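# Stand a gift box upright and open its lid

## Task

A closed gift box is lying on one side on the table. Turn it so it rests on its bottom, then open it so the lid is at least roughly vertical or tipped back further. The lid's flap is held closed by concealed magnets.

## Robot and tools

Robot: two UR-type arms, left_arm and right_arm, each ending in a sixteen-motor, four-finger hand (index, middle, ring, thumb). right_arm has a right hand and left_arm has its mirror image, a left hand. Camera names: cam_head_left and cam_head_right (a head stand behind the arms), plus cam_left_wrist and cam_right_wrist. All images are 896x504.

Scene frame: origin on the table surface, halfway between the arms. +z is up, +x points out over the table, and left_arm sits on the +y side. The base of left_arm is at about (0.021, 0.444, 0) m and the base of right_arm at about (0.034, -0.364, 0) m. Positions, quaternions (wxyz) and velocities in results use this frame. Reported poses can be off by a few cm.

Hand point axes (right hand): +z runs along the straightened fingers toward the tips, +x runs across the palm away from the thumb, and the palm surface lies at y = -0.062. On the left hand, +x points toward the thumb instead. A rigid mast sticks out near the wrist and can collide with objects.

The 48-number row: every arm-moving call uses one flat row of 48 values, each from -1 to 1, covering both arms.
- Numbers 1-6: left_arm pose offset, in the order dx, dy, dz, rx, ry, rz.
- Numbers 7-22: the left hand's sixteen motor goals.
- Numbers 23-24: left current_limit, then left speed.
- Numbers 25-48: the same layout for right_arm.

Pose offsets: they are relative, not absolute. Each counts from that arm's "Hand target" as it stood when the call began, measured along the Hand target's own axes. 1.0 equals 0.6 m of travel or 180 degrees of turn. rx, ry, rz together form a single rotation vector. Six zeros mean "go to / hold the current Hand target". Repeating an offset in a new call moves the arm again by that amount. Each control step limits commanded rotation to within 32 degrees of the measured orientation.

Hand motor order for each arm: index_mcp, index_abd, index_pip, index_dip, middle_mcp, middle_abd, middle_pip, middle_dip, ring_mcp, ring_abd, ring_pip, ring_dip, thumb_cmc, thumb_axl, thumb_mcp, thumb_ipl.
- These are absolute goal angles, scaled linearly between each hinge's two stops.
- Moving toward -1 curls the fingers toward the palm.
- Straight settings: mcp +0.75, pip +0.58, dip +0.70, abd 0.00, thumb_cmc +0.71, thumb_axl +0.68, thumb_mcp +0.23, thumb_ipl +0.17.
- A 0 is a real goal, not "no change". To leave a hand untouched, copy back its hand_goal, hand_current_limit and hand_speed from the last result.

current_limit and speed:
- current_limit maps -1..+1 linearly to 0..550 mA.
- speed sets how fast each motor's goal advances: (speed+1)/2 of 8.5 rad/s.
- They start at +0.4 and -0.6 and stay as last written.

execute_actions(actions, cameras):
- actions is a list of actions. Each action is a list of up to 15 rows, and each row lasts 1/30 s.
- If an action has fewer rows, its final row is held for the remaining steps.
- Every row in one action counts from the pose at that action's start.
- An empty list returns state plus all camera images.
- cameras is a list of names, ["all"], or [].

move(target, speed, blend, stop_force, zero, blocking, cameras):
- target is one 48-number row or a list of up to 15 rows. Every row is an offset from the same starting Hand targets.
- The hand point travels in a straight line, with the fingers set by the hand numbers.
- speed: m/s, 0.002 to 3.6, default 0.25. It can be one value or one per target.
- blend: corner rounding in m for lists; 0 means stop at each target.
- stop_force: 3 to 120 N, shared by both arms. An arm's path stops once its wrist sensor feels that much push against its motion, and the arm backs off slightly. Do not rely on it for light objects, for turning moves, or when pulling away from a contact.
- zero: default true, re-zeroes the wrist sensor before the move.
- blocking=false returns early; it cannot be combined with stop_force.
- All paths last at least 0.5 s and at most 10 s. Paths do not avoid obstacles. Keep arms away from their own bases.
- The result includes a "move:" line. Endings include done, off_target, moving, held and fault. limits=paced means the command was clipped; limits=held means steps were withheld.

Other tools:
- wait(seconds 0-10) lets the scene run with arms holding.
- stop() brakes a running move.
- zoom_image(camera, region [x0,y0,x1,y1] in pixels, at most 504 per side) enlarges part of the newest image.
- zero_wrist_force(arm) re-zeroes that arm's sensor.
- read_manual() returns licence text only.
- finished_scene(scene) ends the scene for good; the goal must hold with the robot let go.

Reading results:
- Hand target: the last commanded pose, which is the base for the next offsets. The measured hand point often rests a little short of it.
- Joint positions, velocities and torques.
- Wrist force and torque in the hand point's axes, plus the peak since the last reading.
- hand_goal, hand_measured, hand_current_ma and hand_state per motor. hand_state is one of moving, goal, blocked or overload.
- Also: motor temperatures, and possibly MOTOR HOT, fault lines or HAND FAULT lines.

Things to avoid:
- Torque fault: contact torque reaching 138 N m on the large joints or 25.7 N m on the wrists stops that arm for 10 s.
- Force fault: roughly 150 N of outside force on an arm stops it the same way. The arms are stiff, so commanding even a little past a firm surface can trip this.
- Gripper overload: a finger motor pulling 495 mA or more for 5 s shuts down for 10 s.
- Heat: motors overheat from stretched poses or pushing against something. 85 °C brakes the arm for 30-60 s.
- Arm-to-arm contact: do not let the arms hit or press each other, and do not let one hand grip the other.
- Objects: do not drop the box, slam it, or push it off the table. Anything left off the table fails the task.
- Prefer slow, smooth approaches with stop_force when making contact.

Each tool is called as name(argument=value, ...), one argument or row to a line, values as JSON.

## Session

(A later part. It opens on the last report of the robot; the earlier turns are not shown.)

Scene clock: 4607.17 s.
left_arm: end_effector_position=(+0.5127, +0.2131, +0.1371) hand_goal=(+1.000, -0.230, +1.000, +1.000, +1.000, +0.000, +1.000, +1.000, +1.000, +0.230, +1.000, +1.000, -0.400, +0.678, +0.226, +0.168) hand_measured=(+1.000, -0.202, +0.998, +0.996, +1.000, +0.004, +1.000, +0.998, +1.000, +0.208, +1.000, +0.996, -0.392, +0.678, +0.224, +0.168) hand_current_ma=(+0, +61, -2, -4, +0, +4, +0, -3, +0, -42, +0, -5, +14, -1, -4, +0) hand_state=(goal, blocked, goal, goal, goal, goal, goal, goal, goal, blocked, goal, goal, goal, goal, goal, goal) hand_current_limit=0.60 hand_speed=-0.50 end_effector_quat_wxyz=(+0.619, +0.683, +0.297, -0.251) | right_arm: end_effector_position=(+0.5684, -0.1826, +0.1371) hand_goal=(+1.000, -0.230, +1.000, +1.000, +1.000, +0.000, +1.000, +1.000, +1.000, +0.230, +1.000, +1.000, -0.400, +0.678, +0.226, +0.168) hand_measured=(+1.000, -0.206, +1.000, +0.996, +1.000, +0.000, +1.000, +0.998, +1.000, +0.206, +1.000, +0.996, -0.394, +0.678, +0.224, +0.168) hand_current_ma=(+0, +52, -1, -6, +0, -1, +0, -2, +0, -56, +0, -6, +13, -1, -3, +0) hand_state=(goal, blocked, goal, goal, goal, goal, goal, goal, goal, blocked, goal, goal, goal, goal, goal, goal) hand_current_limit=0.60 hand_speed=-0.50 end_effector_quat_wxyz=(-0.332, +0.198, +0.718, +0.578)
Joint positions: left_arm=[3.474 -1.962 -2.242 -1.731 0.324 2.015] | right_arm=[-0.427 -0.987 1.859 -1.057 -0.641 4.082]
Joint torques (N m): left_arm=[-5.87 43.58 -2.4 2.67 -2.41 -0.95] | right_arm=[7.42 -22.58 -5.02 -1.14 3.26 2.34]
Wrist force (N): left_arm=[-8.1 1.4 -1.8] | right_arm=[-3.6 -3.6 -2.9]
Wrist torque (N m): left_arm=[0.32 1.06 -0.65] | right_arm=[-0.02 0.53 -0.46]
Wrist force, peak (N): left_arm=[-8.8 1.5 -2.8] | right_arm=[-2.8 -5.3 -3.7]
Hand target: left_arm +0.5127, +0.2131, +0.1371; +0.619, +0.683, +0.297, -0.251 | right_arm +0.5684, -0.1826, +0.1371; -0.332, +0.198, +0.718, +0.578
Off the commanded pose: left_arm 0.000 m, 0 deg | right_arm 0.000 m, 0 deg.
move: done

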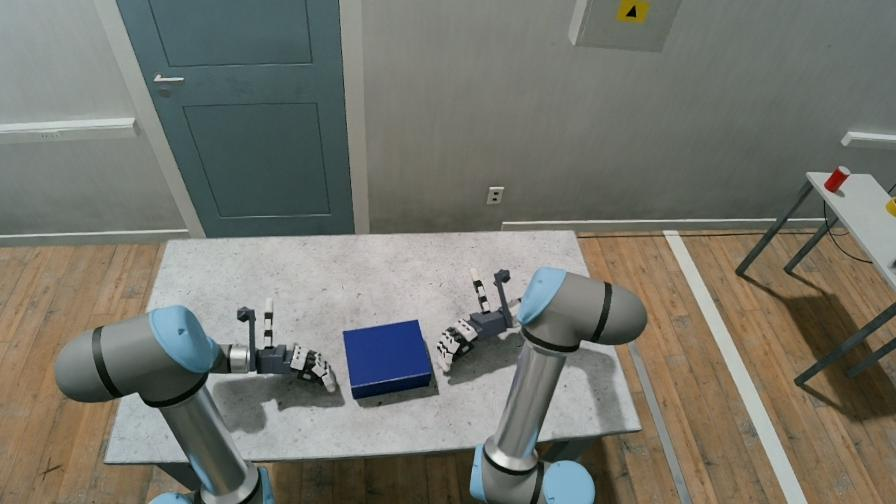

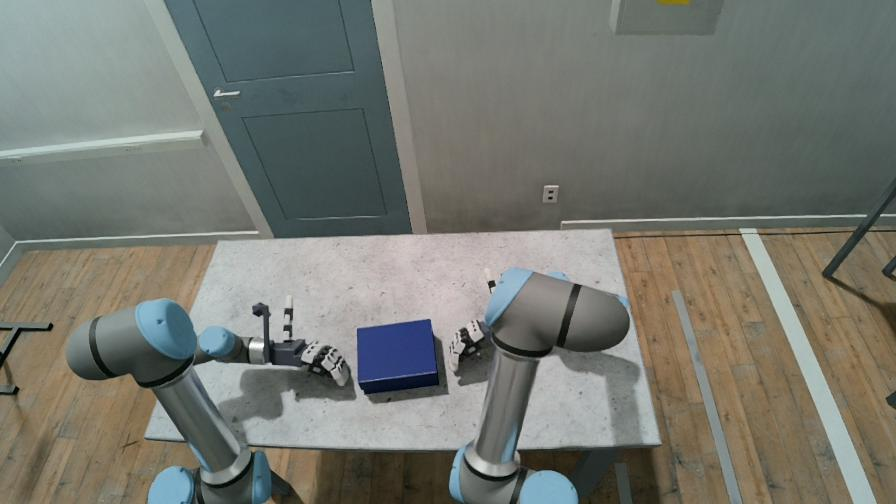

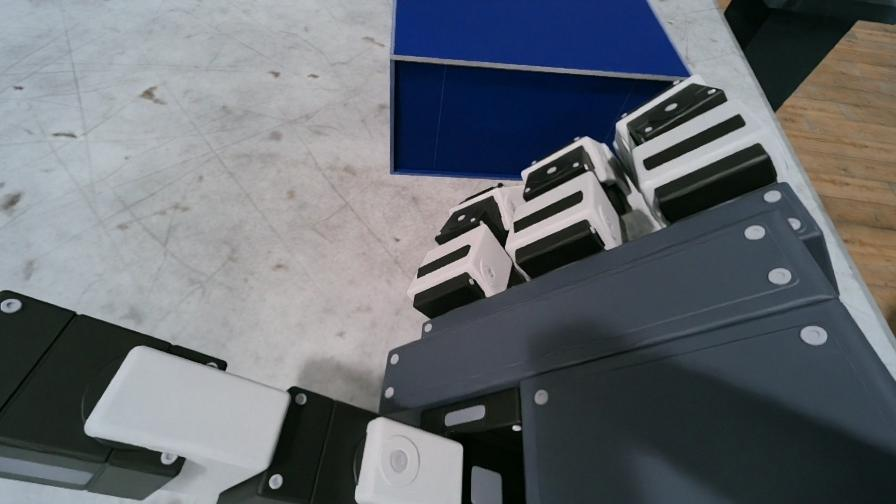

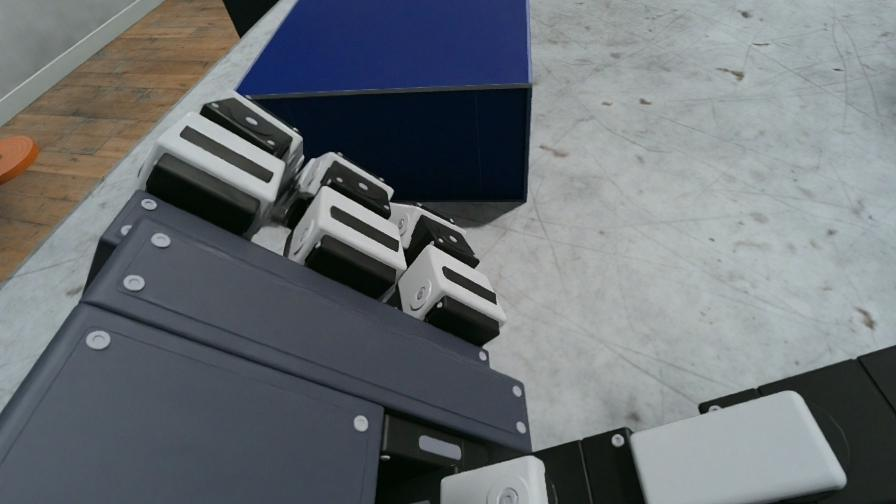

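move(
  target=[0,0.0143,0.0906,0,0,0,1,-0.23,1,1,1,0,1,1,1,0.23,1,1,-0.4,0.678,0.226,0.168,0.6,-0.5,0,0.0143,0.0906,0,0,0,1,-0.23,1,1,1,0,1,1,1,0.23,1,1,-0.4,0.678,0.226,0.168,0.6,-0.5],
  speed=0.03,
  stop_force=12,
  cameras=["all"],
)

zoom_image(
  camera="cam_head_right",
  region=[330, 300, 460, 400],
)

zoom_image(
  camera="cam_head_left",
  region=[320, 300, 450, 400],
)

Scene clock: 4620.37 s.
left_arm: end_effector_position=(+0.5181, +0.1729, +0.1372) hand_goal=(+1.000, -0.230, +1.000, +1.000, +1.000, +0.000, +1.000, +1.000, +1.000, +0.230, +1.000, +1.000, -0.400, +0.678, +0.226, +0.168) hand_measured=(+1.000, -0.208, +1.000, +1.000, +1.002, -0.002, +1.002, +1.000, +1.000, +0.206, +1.000, +1.000, -0.392, +0.678, +0.224, +0.168) hand_current_ma=(+0, +45, +0, +0, +2, -2, +2, +1, +0, -50, +0, +0, +14, -1, -4, +0) hand_state=(goal, blocked, goal, goal, goal, goal, goal, goal, goal, blocked, goal, goal, goal, goal, goal, goal) hand_current_limit=0.60 hand_speed=-0.50 end_effector_quat_wxyz=(+0.619, +0.683, +0.296, -0.251) | right_arm: end_effector_position=(+0.5626, -0.1423, +0.1371) hand_goal=(+1.000, -0.230, +1.000, +1.000, +1.000, +0.000, +1.000, +1.000, +1.000, +0.230, +1.000, +1.000, -0.400, +0.678, +0.226, +0.168) hand_measured=(+1.000, -0.212, +1.000, +1.000, +1.002, -0.004, +1.002, +1.000, +1.000, +0.204, +1.000, +1.000, -0.394, +0.678, +0.224, +0.168) hand_current_ma=(+0, +40, +0, +0, +3, -7, +2, +1, +0, -61, +0, +0, +13, -1, -3, +0) hand_state=(goal, goal, goal, goal, goal, goal, goal, goal, goal, blocked, goal, goal, goal, goal, goal, goal) hand_current_limit=0.60 hand_speed=-0.50 end_effector_quat_wxyz=(-0.332, +0.198, +0.718, +0.578)
Joint positions: left_arm=[3.371 -1.971 -2.257 -1.566 0.231 1.868] | right_arm=[-0.355 -1.005 1.894 -1.094 -0.57 4.106]
Joint torques (N m): left_arm=[6.2 43.37 19.78 -1.22 -0.19 1.81] | right_arm=[-2.73 -21.08 -22.17 2.98 -1.49 -1.94]
Wrist force (N): left_arm=[-8.3 -1.1 -10.1] | right_arm=[-3.0 -5.4 -12.0]
Wrist torque (N m): left_arm=[1.73 0.83 -0.83] | right_arm=[1.54 0.83 -0.22]
Wrist force, peak (N): left_arm=[-10.4 1.0 -31.6] | right_arm=[-1.0 -4.5 -35.1]
Hand target: left_arm +0.5181, +0.1729, +0.1372; +0.619, +0.683, +0.296, -0.251 (not the last commanded pose) | right_arm +0.5626, -0.1423, +0.1371; -0.332, +0.198, +0.718, +0.578 (not the last commanded pose)
Off the commanded pose: left_arm 0.014 m, 0 deg | right_arm 0.014 m, 0 deg.
move: contact (left_arm, right_arm)

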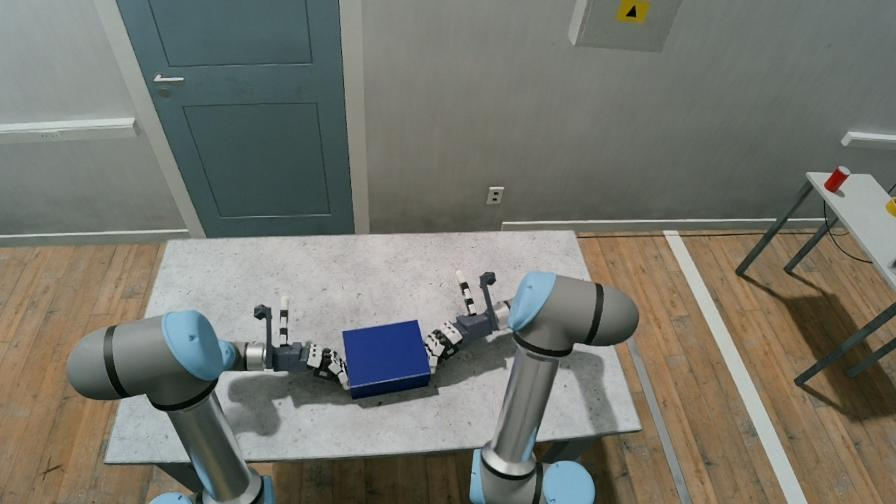

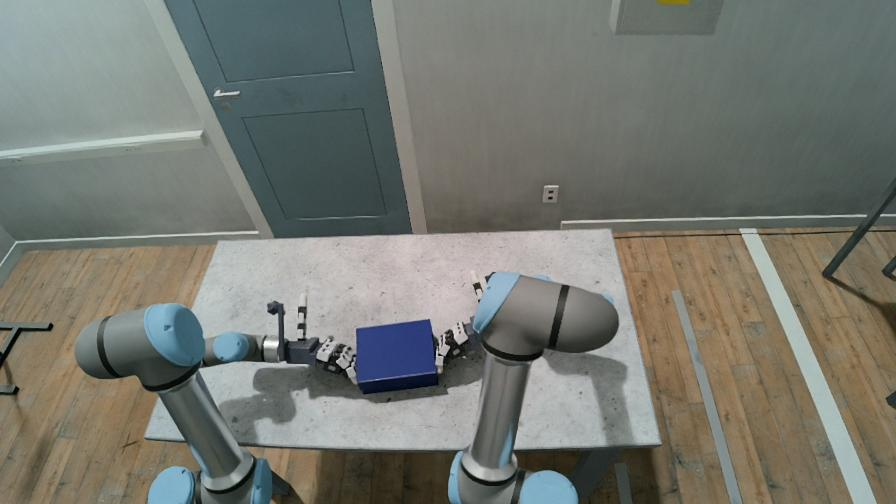

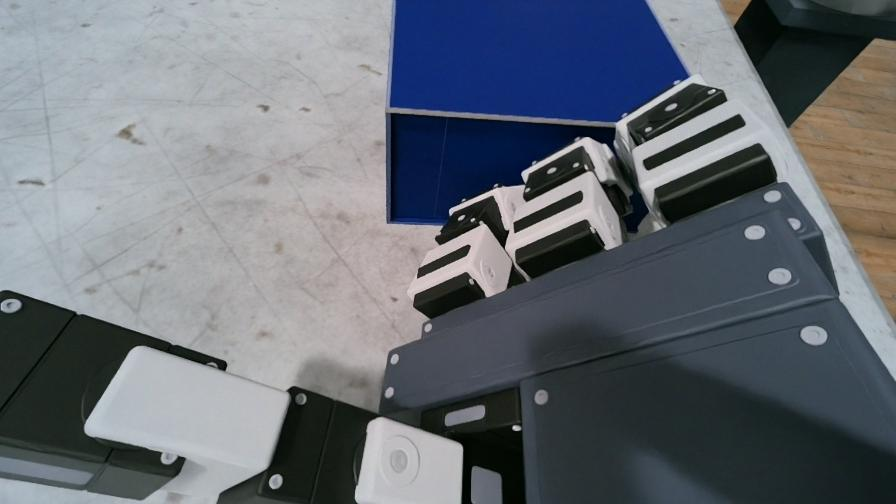

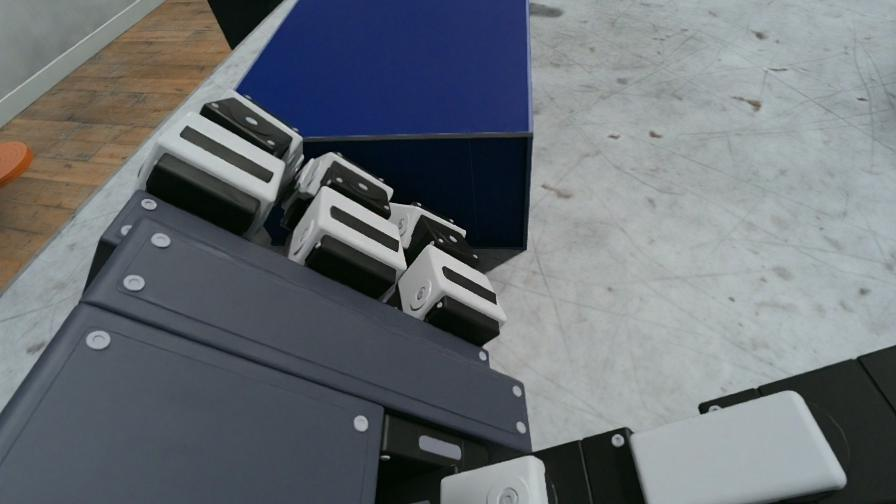

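Scaled by 3.877 from the camera's 896x504 image, which has a finer 1280x720 frame.

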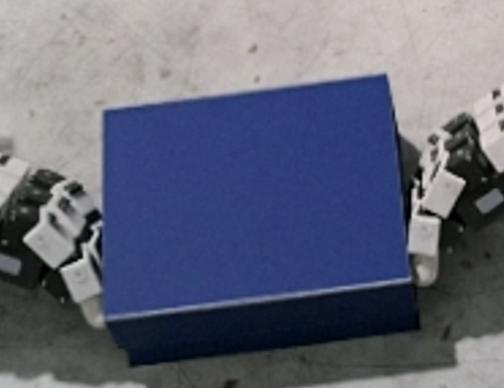

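Scaled by 3.877 from the camera's 896x504 image, which has a finer 1280x720 frame.

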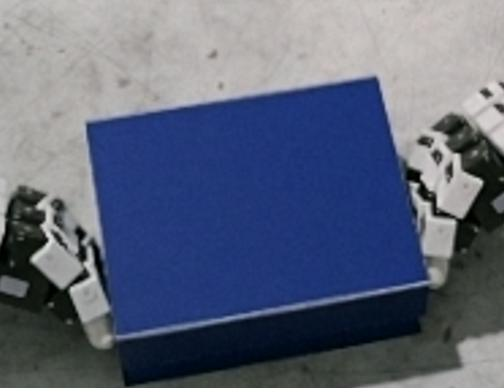

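move(
  target=[0,0.0005,0.0025,0,0,0,1,-0.23,1,1,1,0,1,1,1,0.23,1,1,-0.4,0.678,0.226,0.168,0.6,-0.5,0,0.0005,0.0025,0,0,0,1,-0.23,1,1,1,0,1,1,1,0.23,1,1,-0.4,0.678,0.226,0.168,0.6,-0.5],
  speed=0.02,
  cameras=["cam_head_left","cam_head_right"],
)

Scene clock: 4681.23 s.
left_arm: end_effector_position=(+0.5184, +0.1715, +0.1373) hand_goal=(+1.000, -0.230, +1.000, +1.000, +1.000, +0.000, +1.000, +1.000, +1.000, +0.230, +1.000, +1.000, -0.400, +0.678, +0.226, +0.168) hand_measured=(+1.000, -0.210, +1.000, +1.000, +1.004, -0.004, +1.002, +1.002, +1.000, +0.206, +1.000, +1.000, -0.392, +0.678, +0.224, +0.168) hand_current_ma=(+1, +40, +0, +0, +5, -4, +4, +2, +1, -51, +1, +0, +14, -1, -4, +0) hand_state=(goal, blocked, goal, goal, goal, goal, goal, goal, goal, blocked, goal, goal, goal, goal, goal, goal) hand_current_limit=0.60 hand_speed=-0.50 end_effector_quat_wxyz=(+0.619, +0.683, +0.296, -0.251) | right_arm: end_effector_position=(+0.5625, -0.1409, +0.1372) hand_goal=(+1.000, -0.230, +1.000, +1.000, +1.000, +0.000, +1.000, +1.000, +1.000, +0.230, +1.000, +1.000, -0.400, +0.678, +0.226, +0.168) hand_measured=(+1.000, -0.212, +1.000, +1.000, +1.004, -0.006, +1.002, +1.002, +1.000, +0.204, +1.000, +1.000, -0.394, +0.678, +0.224, +0.168) hand_current_ma=(+1, +36, +0, +0, +5, -10, +4, +2, +1, -61, +1, +0, +13, -1, -3, +0) hand_state=(goal, goal, goal, goal, goal, goal, goal, goal, goal, blocked, goal, goal, goal, goal, goal, goal) hand_current_limit=0.60 hand_speed=-0.50 end_effector_quat_wxyz=(-0.332, +0.198, +0.718, +0.578)
Joint positions: left_arm=[3.367 -1.971 -2.258 -1.558 0.227 1.861] | right_arm=[-0.352 -1.005 1.895 -1.096 -0.568 4.107]
Joint torques (N m): left_arm=[-21.17 14.34 -6.46 2.48 -5.44 -0.95] | right_arm=[25.88 -42.28 6.09 1.14 6.2 1.85]
Wrist force (N): left_arm=[-9.8 0.6 -42.3] | right_arm=[-1.3 -3.2 -43.5]
Wrist torque (N m): left_arm=[6.64 -0.21 -0.92] | right_arm=[6.22 1.85 0.01]
Wrist force, peak (N): left_arm=[-9.8 0.6 -42.3] | right_arm=[-1.3 -3.2 -43.5]
Hand target: left_arm +0.5184, +0.1714, +0.1373; +0.619, +0.683, +0.296, -0.251 | right_arm +0.5625, -0.1408, +0.1372; -0.332, +0.198, +0.718, +0.578
Off the commanded pose: left_arm 0.000 m, 0 deg | right_arm 0.000 m, 0 deg.
move: done
Images, in order (width x height): cam_head_left 896x504, cam_head_right 896x504.

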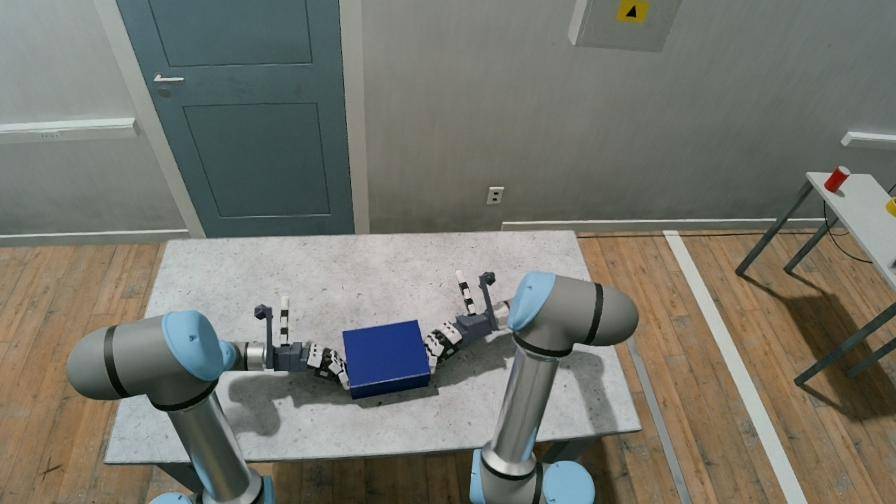

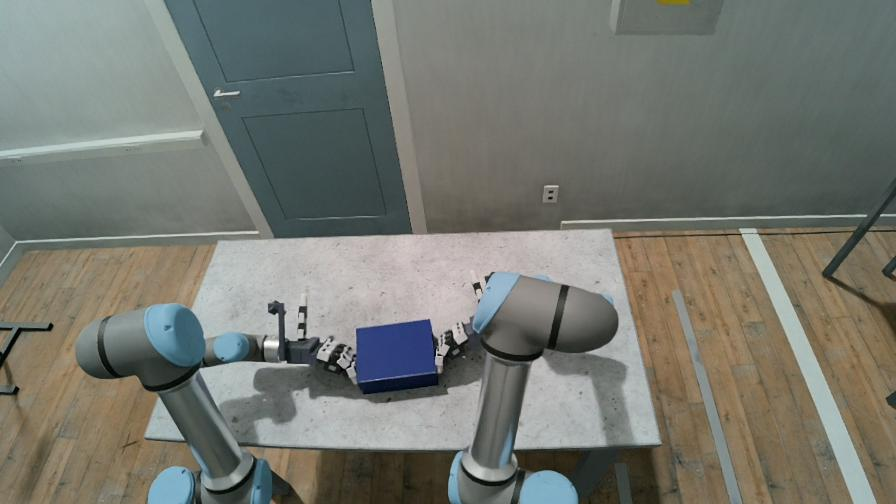

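zoom_image(
  camera="cam_head_left",
  region=[310, 300, 480, 410],
)

zoom_image(
  camera="cam_head_right",
  region=[320, 300, 490, 410],
)

Scaled by 2.965 from the camera's 896x504 image, which has a finer 1280x720 frame.

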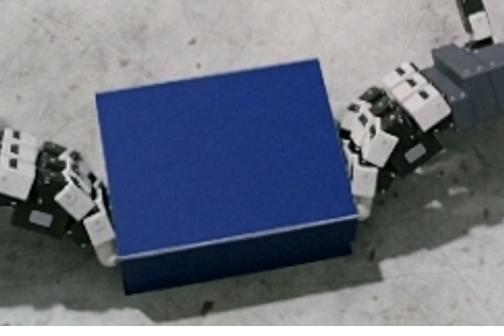

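Scaled by 2.965 from the camera's 896x504 image, which has a finer 1280x720 frame.

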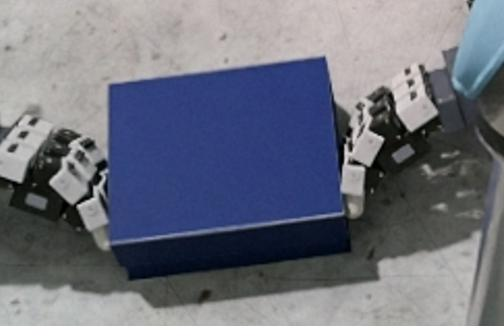

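move(
  target=[
    [-0.0240,-0.0019,0.0003,0,0.0043,0.0274,1,-0.23,1,1,1,0,1,1,1,0.23,1,1,-0.4,0.678,0.226,0.168,0.6,-0.5,0.0240,-0.0019,0.0003,0,-0.0043,-0.0274,1,-0.23,1,1,1,0,1,1,1,0.23,1,1,-0.4,0.678,0.226,0.168,0.6,-0.5],
    [-0.0477,-0.0057,0.0009,0,0.0087,0.0549,1,-0.23,1,1,1,0,1,1,1,0.23,1,1,-0.4,0.678,0.226,0.168,0.6,-0.5,0.0477,-0.0057,0.0009,0,-0.0087,-0.0549,1,-0.23,1,1,1,0,1,1,1,0.23,1,1,-0.4,0.678,0.226,0.168,0.6,-0.5],
  ],
  speed=0.03,
  blend=0.002,
  cameras=["cam_head_left","cam_head_right"],
)

zoom_image(
  camera="cam_head_left",
  region=[310, 300, 480, 410],
)

zoom_image(
  camera="cam_head_right",
  region=[320, 300, 490, 410],
)

Scene clock: 4701.80 s.
left_arm: end_effector_position=(+0.4960, +0.1684, +0.1551) hand_goal=(+1.000, -0.230, +1.000, +1.000, +1.000, +0.000, +1.000, +1.000, +1.000, +0.230, +1.000, +1.000, -0.400, +0.678, +0.226, +0.168) hand_measured=(+1.000, -0.242, +1.000, +1.000, +1.002, -0.048, +1.002, +1.002, +1.000, +0.166, +1.002, +1.000, -0.392, +0.678, +0.224, +0.168) hand_current_ma=(+1, -22, +0, +0, +4, -119, +4, +2, +1, -171, +1, +1, +14, -1, -4, +0) hand_state=(goal, goal, goal, goal, goal, blocked, goal, goal, goal, blocked, goal, goal, goal, goal, goal, goal) hand_current_limit=0.60 hand_speed=-0.50 end_effector_quat_wxyz=(+0.634, +0.709, +0.245, -0.188) | right_arm: end_effector_position=(+0.5400, -0.1440, +0.1549) hand_goal=(+1.000, -0.230, +1.000, +1.000, +1.000, +0.000, +1.000, +1.000, +1.000, +0.230, +1.000, +1.000, -0.400, +0.678, +0.226, +0.168) hand_measured=(+1.000, -0.240, +1.000, +1.000, +1.002, -0.046, +1.002, +1.002, +1.000, +0.168, +1.002, +1.000, -0.394, +0.678, +0.224, +0.168) hand_current_ma=(+1, -19, +0, +0, +3, -122, +4, +2, +1, -172, +2, +1, +13, -1, -3, +0) hand_state=(goal, goal, goal, goal, goal, blocked, goal, goal, goal, blocked, goal, goal, goal, goal, goal, goal) hand_current_limit=0.60 hand_speed=-0.50 end_effector_quat_wxyz=(-0.272, +0.144, +0.737, +0.602)
Joint positions: left_arm=[3.372 -1.92 -2.332 -1.429 0.222 1.93] | right_arm=[-0.369 -1.057 1.958 -1.14 -0.567 3.961]
Joint torques (N m): left_arm=[-15.06 28.54 -15.28 2.54 -0.28 2.78] | right_arm=[21.19 -30.68 17.54 -1.37 2.22 -3.19]
Wrist force (N): left_arm=[-17.2 31.1 -60.0] | right_arm=[7.4 27.9 -65.1]
Wrist torque (N m): left_arm=[7.64 -2.04 -3.53] | right_arm=[7.48 3.61 2.75]
Wrist force, peak (N): left_arm=[-17.2 34.2 -62.6] | right_arm=[6.6 29.6 -65.0]
Hand target: left_arm +0.4960, +0.1684, +0.1552; +0.634, +0.709, +0.245, -0.188 | right_arm +0.5400, -0.1440, +0.1549; -0.272, +0.144, +0.737, +0.602
Off the commanded pose: left_arm 0.000 m, 0 deg | right_arm 0.000 m, 0 deg.
move: done
Images, in order (width x height): cam_head_left 896x504, cam_head_right 896x504.

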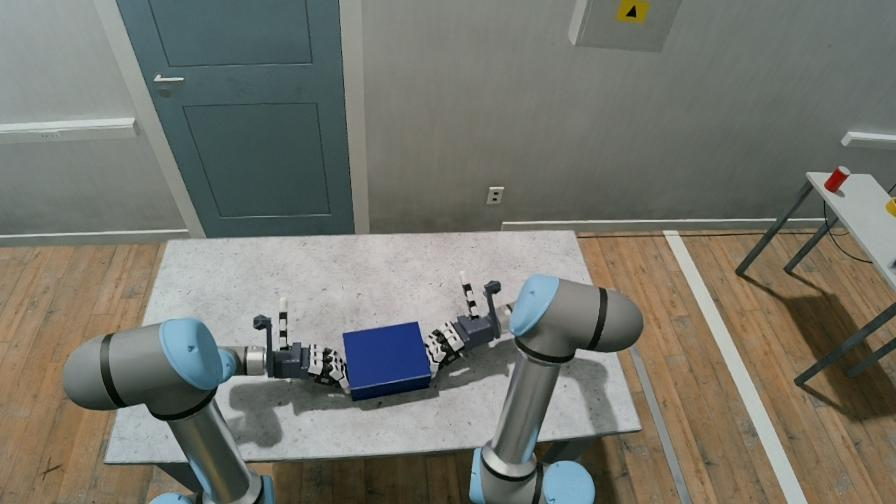

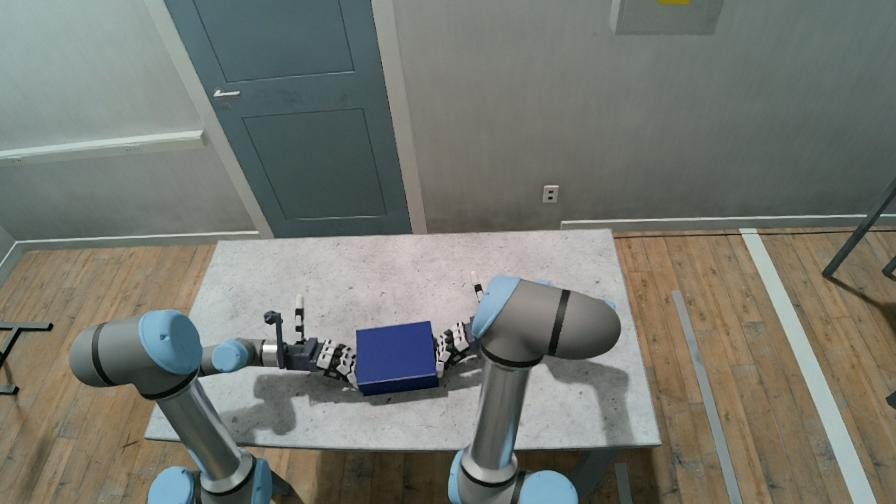

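Scaled by 2.965 from the camera's 896x504 image, which has a finer 1280x720 frame.

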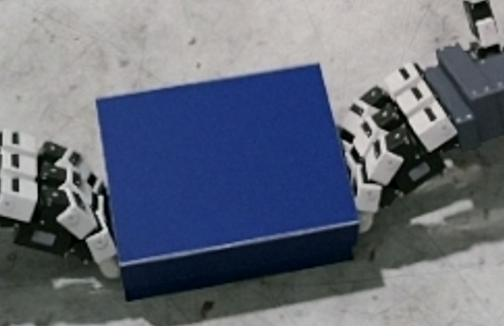

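Scaled by 2.965 from the camera's 896x504 image, which has a finer 1280x720 frame.

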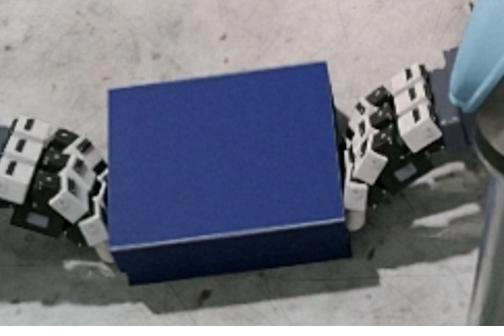

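move(
  target=[
    [-0.0258,0.0008,0.0003,0,0.0043,0.0274,1,-0.23,1,1,1,0,1,1,1,0.23,1,1,-0.4,0.678,0.226,0.168,0.75,-0.5,0.0258,0.0008,0.0003,0,-0.0043,-0.0274,1,-0.23,1,1,1,0,1,1,1,0.23,1,1,-0.4,0.678,0.226,0.168,0.75,-0.5],
    [-0.0495,-0.0031,0.0005,0,0.0087,0.0549,1,-0.23,1,1,1,0,1,1,1,0.23,1,1,-0.4,0.678,0.226,0.168,0.75,-0.5,0.0495,-0.0031,0.0005,0,-0.0087,-0.0549,1,-0.23,1,1,1,0,1,1,1,0.23,1,1,-0.4,0.678,0.226,0.168,0.75,-0.5],
  ],
  speed=0.03,
  blend=0.002,
  cameras=["cam_head_left","cam_head_right","cam_left_wrist","cam_right_wrist"],
)

zoom_image(
  camera="cam_head_left",
  region=[310, 300, 480, 410],
)

zoom_image(
  camera="cam_head_right",
  region=[320, 300, 490, 410],
)

Scene clock: 4729.63 s.
left_arm: end_effector_position=(+0.4709, +0.1650, +0.1707) hand_goal=(+1.000, -0.230, +1.000, +1.000, +1.000, +0.000, +1.000, +1.000, +1.000, +0.230, +1.000, +1.000, -0.400, +0.678, +0.226, +0.168) hand_measured=(+1.000, -0.240, +1.000, +1.000, +1.002, -0.046, +1.002, +1.002, +1.000, +0.166, +1.002, +1.000, -0.392, +0.678, +0.224, +0.168) hand_current_ma=(+1, -19, +0, +0, +2, -115, +4, +2, +1, -174, +2, +1, +14, -1, -4, +0) hand_state=(goal, goal, goal, goal, goal, blocked, goal, goal, goal, blocked, goal, goal, goal, goal, goal, goal) hand_current_limit=0.75 hand_speed=-0.50 end_effector_quat_wxyz=(+0.645, +0.730, +0.192, -0.123) | right_arm: end_effector_position=(+0.5149, -0.1476, +0.1704) hand_goal=(+1.000, -0.230, +1.000, +1.000, +1.000, +0.000, +1.000, +1.000, +1.000, +0.230, +1.000, +1.000, -0.400, +0.678, +0.226, +0.168) hand_measured=(+1.000, -0.236, +1.000, +1.000, +1.002, -0.044, +1.002, +1.002, +1.000, +0.170, +1.002, +1.000, -0.394, +0.678, +0.224, +0.168) hand_current_ma=(+1, -12, +0, +0, +3, -112, +4, +2, +1, -171, +2, +1, +13, -1, -3, +0) hand_state=(goal, goal, goal, goal, goal, blocked, goal, goal, goal, blocked, goal, goal, goal, goal, goal, goal) hand_current_limit=0.75 hand_speed=-0.50 end_effector_quat_wxyz=(-0.209, +0.088, +0.750, +0.621)
Joint positions: left_arm=[3.377 -1.873 -2.407 -1.3 0.216 2.004] | right_arm=[-0.389 -1.109 2.022 -1.18 -0.566 3.809]
Joint torques (N m): left_arm=[-18.58 22.49 -19.69 0.86 2.84 2.7] | right_arm=[21.61 -27.14 21.09 -0.68 0.61 -2.6]
Wrist force (N): left_arm=[-12.6 43.3 -68.6] | right_arm=[1.6 34.7 -68.0]
Wrist torque (N m): left_arm=[8.02 -1.84 -3.10] | right_arm=[7.45 3.21 1.90]
Wrist force, peak (N): left_arm=[-14.7 44.8 -73.3] | right_arm=[2.8 38.4 -74.1]
Hand target: left_arm +0.4708, +0.1650, +0.1708; +0.645, +0.730, +0.192, -0.123 | right_arm +0.5148, -0.1476, +0.1704; -0.209, +0.088, +0.750, +0.621
Off the commanded pose: left_arm 0.000 m, 0 deg | right_arm 0.000 m, 0 deg.
move: done

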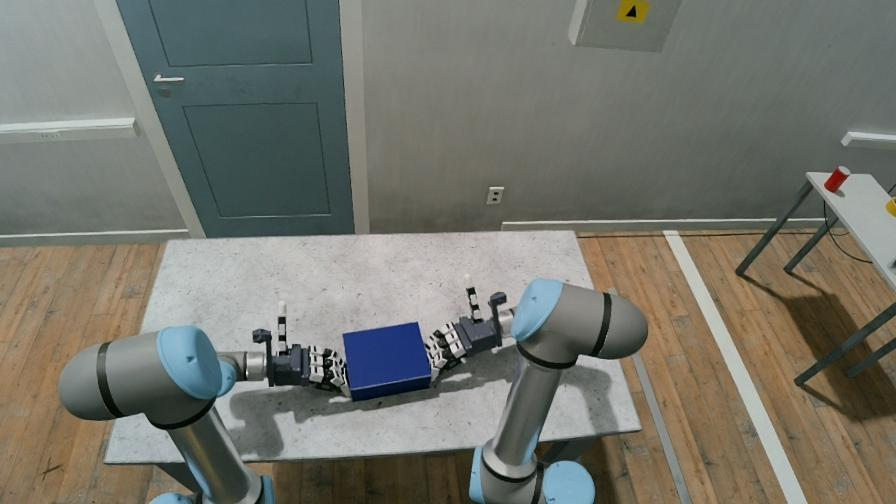

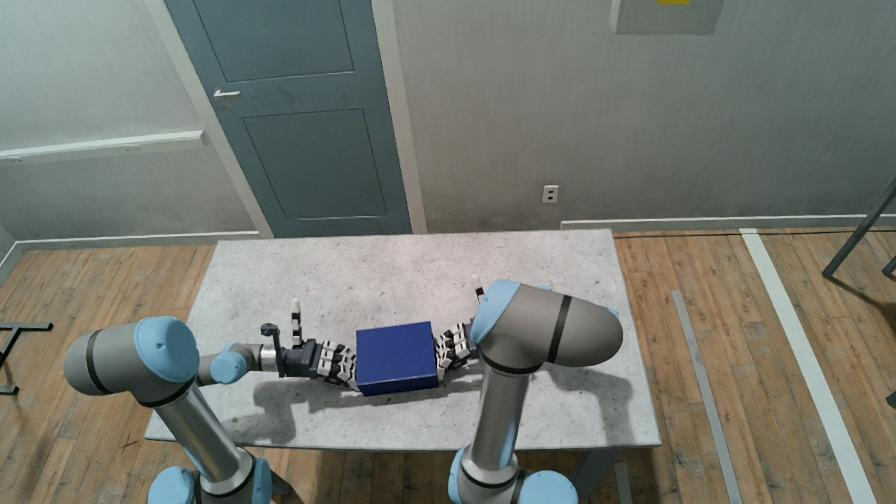

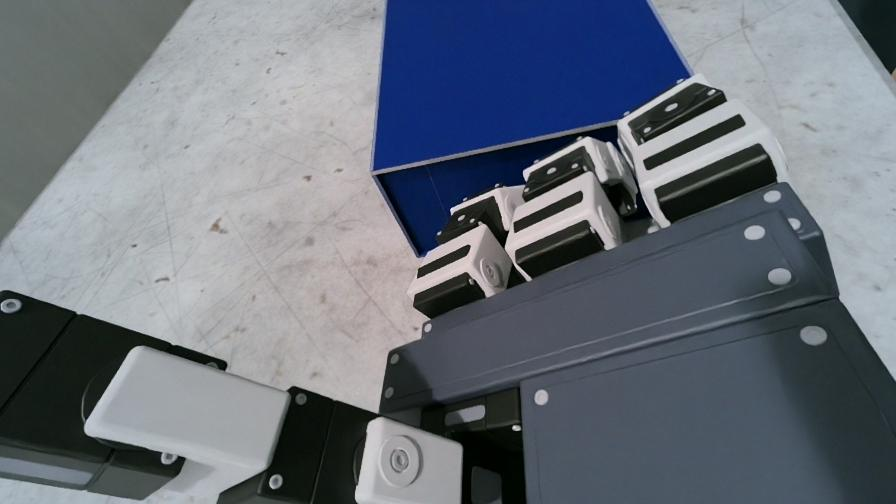

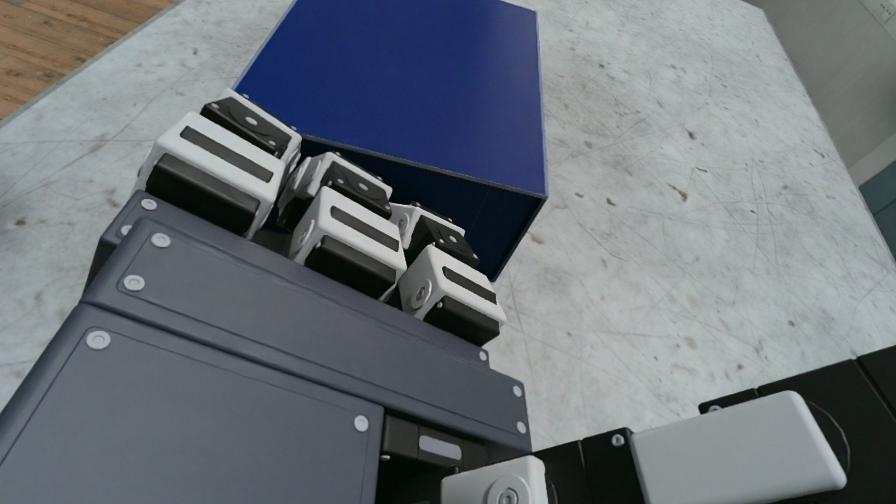

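Scaled by 2.965 from the camera's 896x504 image, which has a finer 1280x720 frame.

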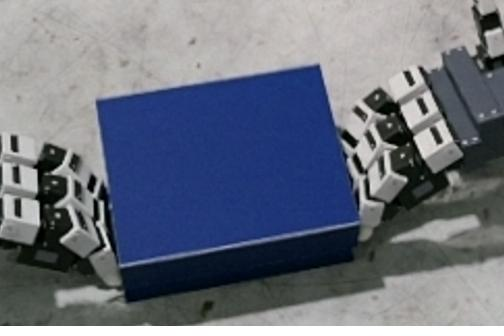

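Scaled by 2.965 from the camera's 896x504 image, which has a finer 1280x720 frame.

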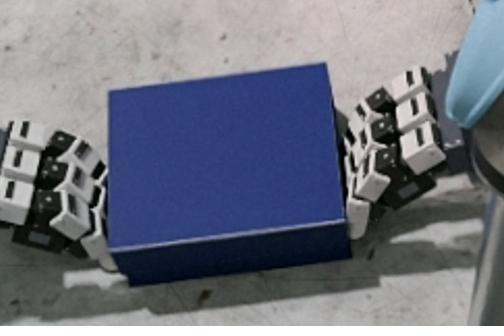

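zoom_image(
  camera="cam_left_wrist",
  region=[350, 120, 640, 280],
)

zoom_image(
  camera="cam_right_wrist",
  region=[300, 100, 590, 300],
)

Scaled by 1.738 from the camera's 896x504 image, which has a finer 1280x720 frame.

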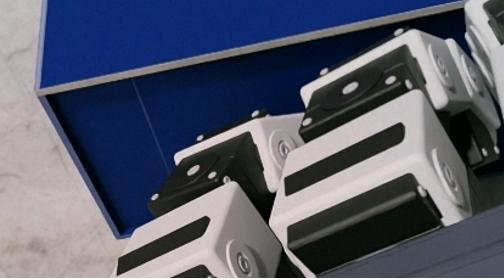

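Scaled by 1.738 from the camera's 896x504 image, which has a finer 1280x720 frame.

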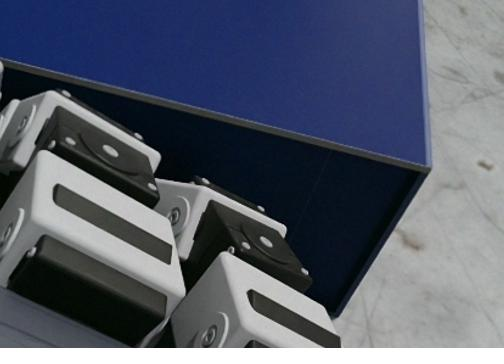

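move(
  target=[
    [0,-0.0182,-0.1153,0,0,0,1,-0.23,1,1,1,0,1,1,1,0.23,1,1,-0.4,0.678,0.226,0.168,0.6,-0.5,0,-0.0182,-0.1153,0,0,0,1,-0.23,1,1,1,0,1,1,1,0.23,1,1,-0.4,0.678,0.226,0.168,0.6,-0.5],
    [-0.155,0.310,-0.167,0,0,0,1,0,1,1,1,0,1,1,1,0,1,1,-0.4,0.678,0.226,0.168,0.6,-0.5,0.155,0.310,-0.167,0,0,0,1,0,1,1,1,0,1,1,1,0,1,1,-0.4,0.678,0.226,0.168,0.6,-0.5],
  ],
  speed=[0.1,0.25],
  cameras=["cam_head_left","cam_head_right"],
)

zoom_image(
  camera="cam_head_left",
  region=[310, 300, 480, 410],
)

Scene clock: 4866.70 s.
left_arm: end_effector_position=(+0.4621, +0.2349, +0.3906) hand_goal=(+1.000, +0.000, +1.000, +1.000, +1.000, +0.000, +1.000, +1.000, +1.000, +0.000, +1.000, +1.000, -0.400, +0.678, +0.226, +0.168) hand_measured=(+1.000, -0.002, +1.000, +1.000, +1.000, -0.002, +1.000, +1.000, +1.000, +0.008, +1.000, +1.000, -0.392, +0.678, +0.224, +0.168) hand_current_ma=(+0, -2, +0, +0, +0, -1, +0, +0, +0, +11, +0, +0, +14, -1, -4, +0) hand_state=(goal, goal, goal, goal, goal, goal, goal, goal, goal, goal, goal, goal, goal, goal, goal, goal) hand_current_limit=0.60 hand_speed=-0.50 end_effector_quat_wxyz=(+0.645, +0.730, +0.192, -0.123) | right_arm: end_effector_position=(+0.5245, -0.2169, +0.3904) hand_goal=(+1.000, +0.000, +1.000, +1.000, +1.000, +0.000, +1.000, +1.000, +1.000, +0.000, +1.000, +1.000, -0.400, +0.678, +0.226, +0.168) hand_measured=(+1.000, -0.002, +1.000, +1.000, +1.000, -0.002, +1.000, +1.000, +1.000, +0.006, +1.000, +1.000, -0.394, +0.678, +0.224, +0.168) hand_current_ma=(+0, -2, +0, +0, +0, -2, +0, +0, +0, +10, +0, +0, +13, -1, -3, +0) hand_state=(goal, goal, goal, goal, goal, goal, goal, goal, goal, goal, goal, goal, goal, goal, goal, goal) hand_current_limit=0.60 hand_speed=-0.50 end_effector_quat_wxyz=(-0.209, +0.088, +0.750, +0.621)
Joint positions: left_arm=[3.575 -1.426 -2.065 -2.417 0.388 2.347] | right_arm=[-0.518 -1.379 1.706 -0.551 -0.691 3.755]
Joint torques (N m): left_arm=[6.64 1.66 29.85 -1.89 1.01 1.82] | right_arm=[6.89 -30.93 -31.45 2.6 -2.59 -1.77]
Wrist force (N): left_arm=[-6.5 1.3 -1.8] | right_arm=[-3.9 -4.0 -2.8]
Wrist torque (N m): left_arm=[0.29 0.84 -0.70] | right_arm=[-0.07 0.60 -0.20]
Wrist force, peak (N): left_arm=[-12.9 44.1 -68.8] | right_arm=[1.6 35.0 -68.2]
Hand target: left_arm +0.4621, +0.2349, +0.3906; +0.645, +0.730, +0.192, -0.123 | right_arm +0.5245, -0.2169, +0.3904; -0.209, +0.088, +0.750, +0.621
Off the commanded pose: left_arm 0.000 m, 0 deg | right_arm 0.000 m, 0 deg.
move: done
Images, in order (width x height): cam_head_left 896x504, cam_head_right 896x504.

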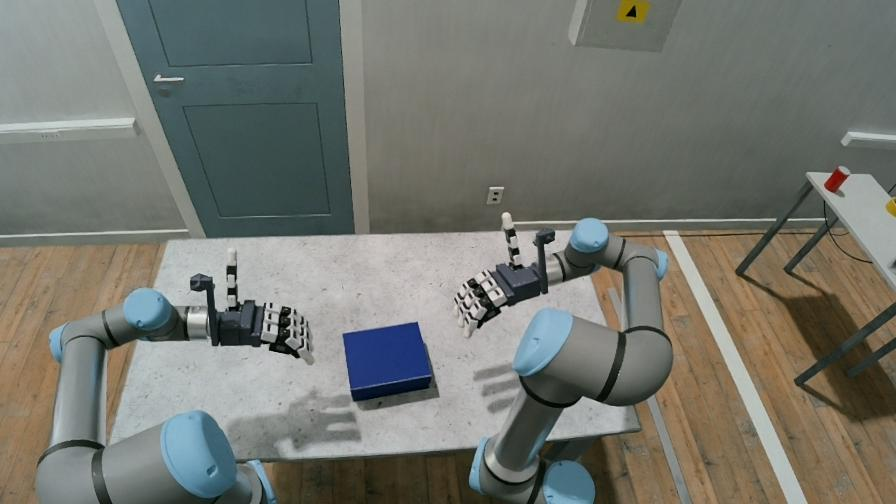

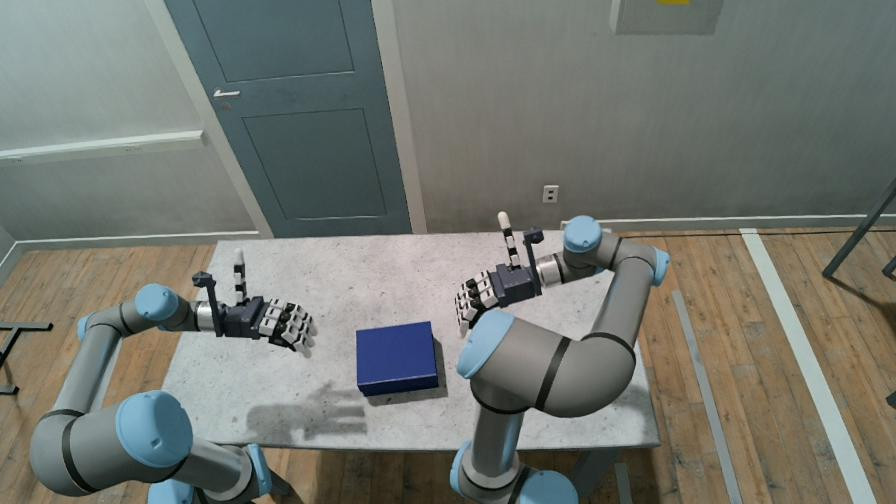

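Scaled by 2.965 from the camera's 896x504 image, which has a finer 1280x720 frame.

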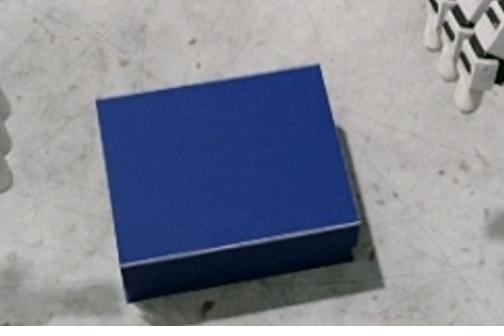

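move(
  target=[-0.044,-0.074,0.027,-0.154,0.583,-0.682,1,0,1,1,1,0,1,1,1,0,1,1,-0.4,0.678,0.226,0.168,0.6,-0.5,0.314,-0.218,0.0325,0.4496,0.2638,-0.4962,1,0,1,1,1,0,1,1,1,0,1,1,-0.4,0.678,0.226,0.168,0.6,-0.5],
  speed=0.35,
  cameras=["cam_head_left"],
)

Scene clock: 4900.03 s.
left_arm: end_effector_position=(+0.4201, +0.2200, +0.3599) hand_goal=(+1.000, +0.000, +1.000, +1.000, +1.000, +0.000, +1.000, +1.000, +1.000, +0.000, +1.000, +1.000, -0.400, +0.678, +0.226, +0.168) hand_measured=(+0.998, +0.000, +1.000, +1.000, +0.998, +0.000, +1.000, +1.000, +0.996, +0.004, +1.000, +1.000, -0.396, +0.678, +0.224, +0.168) hand_current_ma=(-4, +0, +0, +0, -4, +0, +0, +0, -6, +5, +0, +0, +4, -1, -4, +0) hand_state=(goal, goal, goal, goal, goal, goal, goal, goal, goal, goal, goal, goal, goal, goal, goal, goal) hand_current_limit=0.60 hand_speed=-0.50 end_effector_quat_wxyz=(+0.000, -0.070, +0.998, -0.001) | right_arm: end_effector_position=(+0.3004, -0.2499, +0.3500) hand_goal=(+1.000, +0.000, +1.000, +1.000, +1.000, +0.000, +1.000, +1.000, +1.000, +0.000, +1.000, +1.000, -0.400, +0.678, +0.226, +0.168) hand_measured=(+0.998, -0.002, +1.000, +1.000, +0.998, -0.002, +1.000, +1.000, +0.998, +0.002, +1.000, +1.000, -0.398, +0.678, +0.224, +0.168) hand_current_ma=(-5, -2, +0, +0, -4, -2, +0, +0, -4, +3, +0, +0, +4, -1, -4, +0) hand_state=(goal, goal, goal, goal, goal, goal, goal, goal, goal, goal, goal, goal, goal, goal, goal, goal) hand_current_limit=0.60 hand_speed=-0.50 end_effector_quat_wxyz=(+0.000, +0.754, -0.656, +0.000)
Joint positions: left_arm=[2.783 -1.62 -1.515 -1.576 1.57 -2.07] | right_arm=[-0.134 -1.927 1.879 -1.523 -1.571 2.916]
Joint torques (N m): left_arm=[6.94 14.5 31.47 0.29 -1.65 -1.16] | right_arm=[7.04 -19.35 -16.22 -4.2 -3.05 -1.83]
Wrist force (N): left_arm=[-5.8 1.3 -3.2] | right_arm=[-1.3 -3.7 -2.7]
Wrist torque (N m): left_arm=[0.43 0.68 -0.43] | right_arm=[-0.28 0.19 -0.01]
Wrist force, peak (N): left_arm=[-6.9 0.6 -3.3] | right_arm=[-4.5 -3.9 -3.0]
Hand target: left_arm +0.4201, +0.2200, +0.3599; +0.000, -0.070, +0.998, -0.001 | right_arm +0.3003, -0.2499, +0.3500; +0.000, +0.754, -0.656, +0.000
Off the commanded pose: left_arm 0.000 m, 0 deg | right_arm 0.000 m, 0 deg.
move: done
Images, in order (width x height): cam_head_left 896x504.

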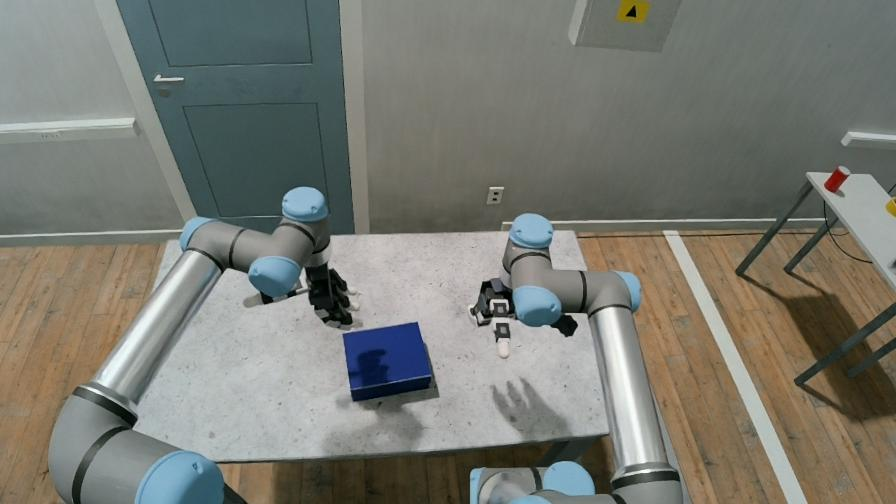

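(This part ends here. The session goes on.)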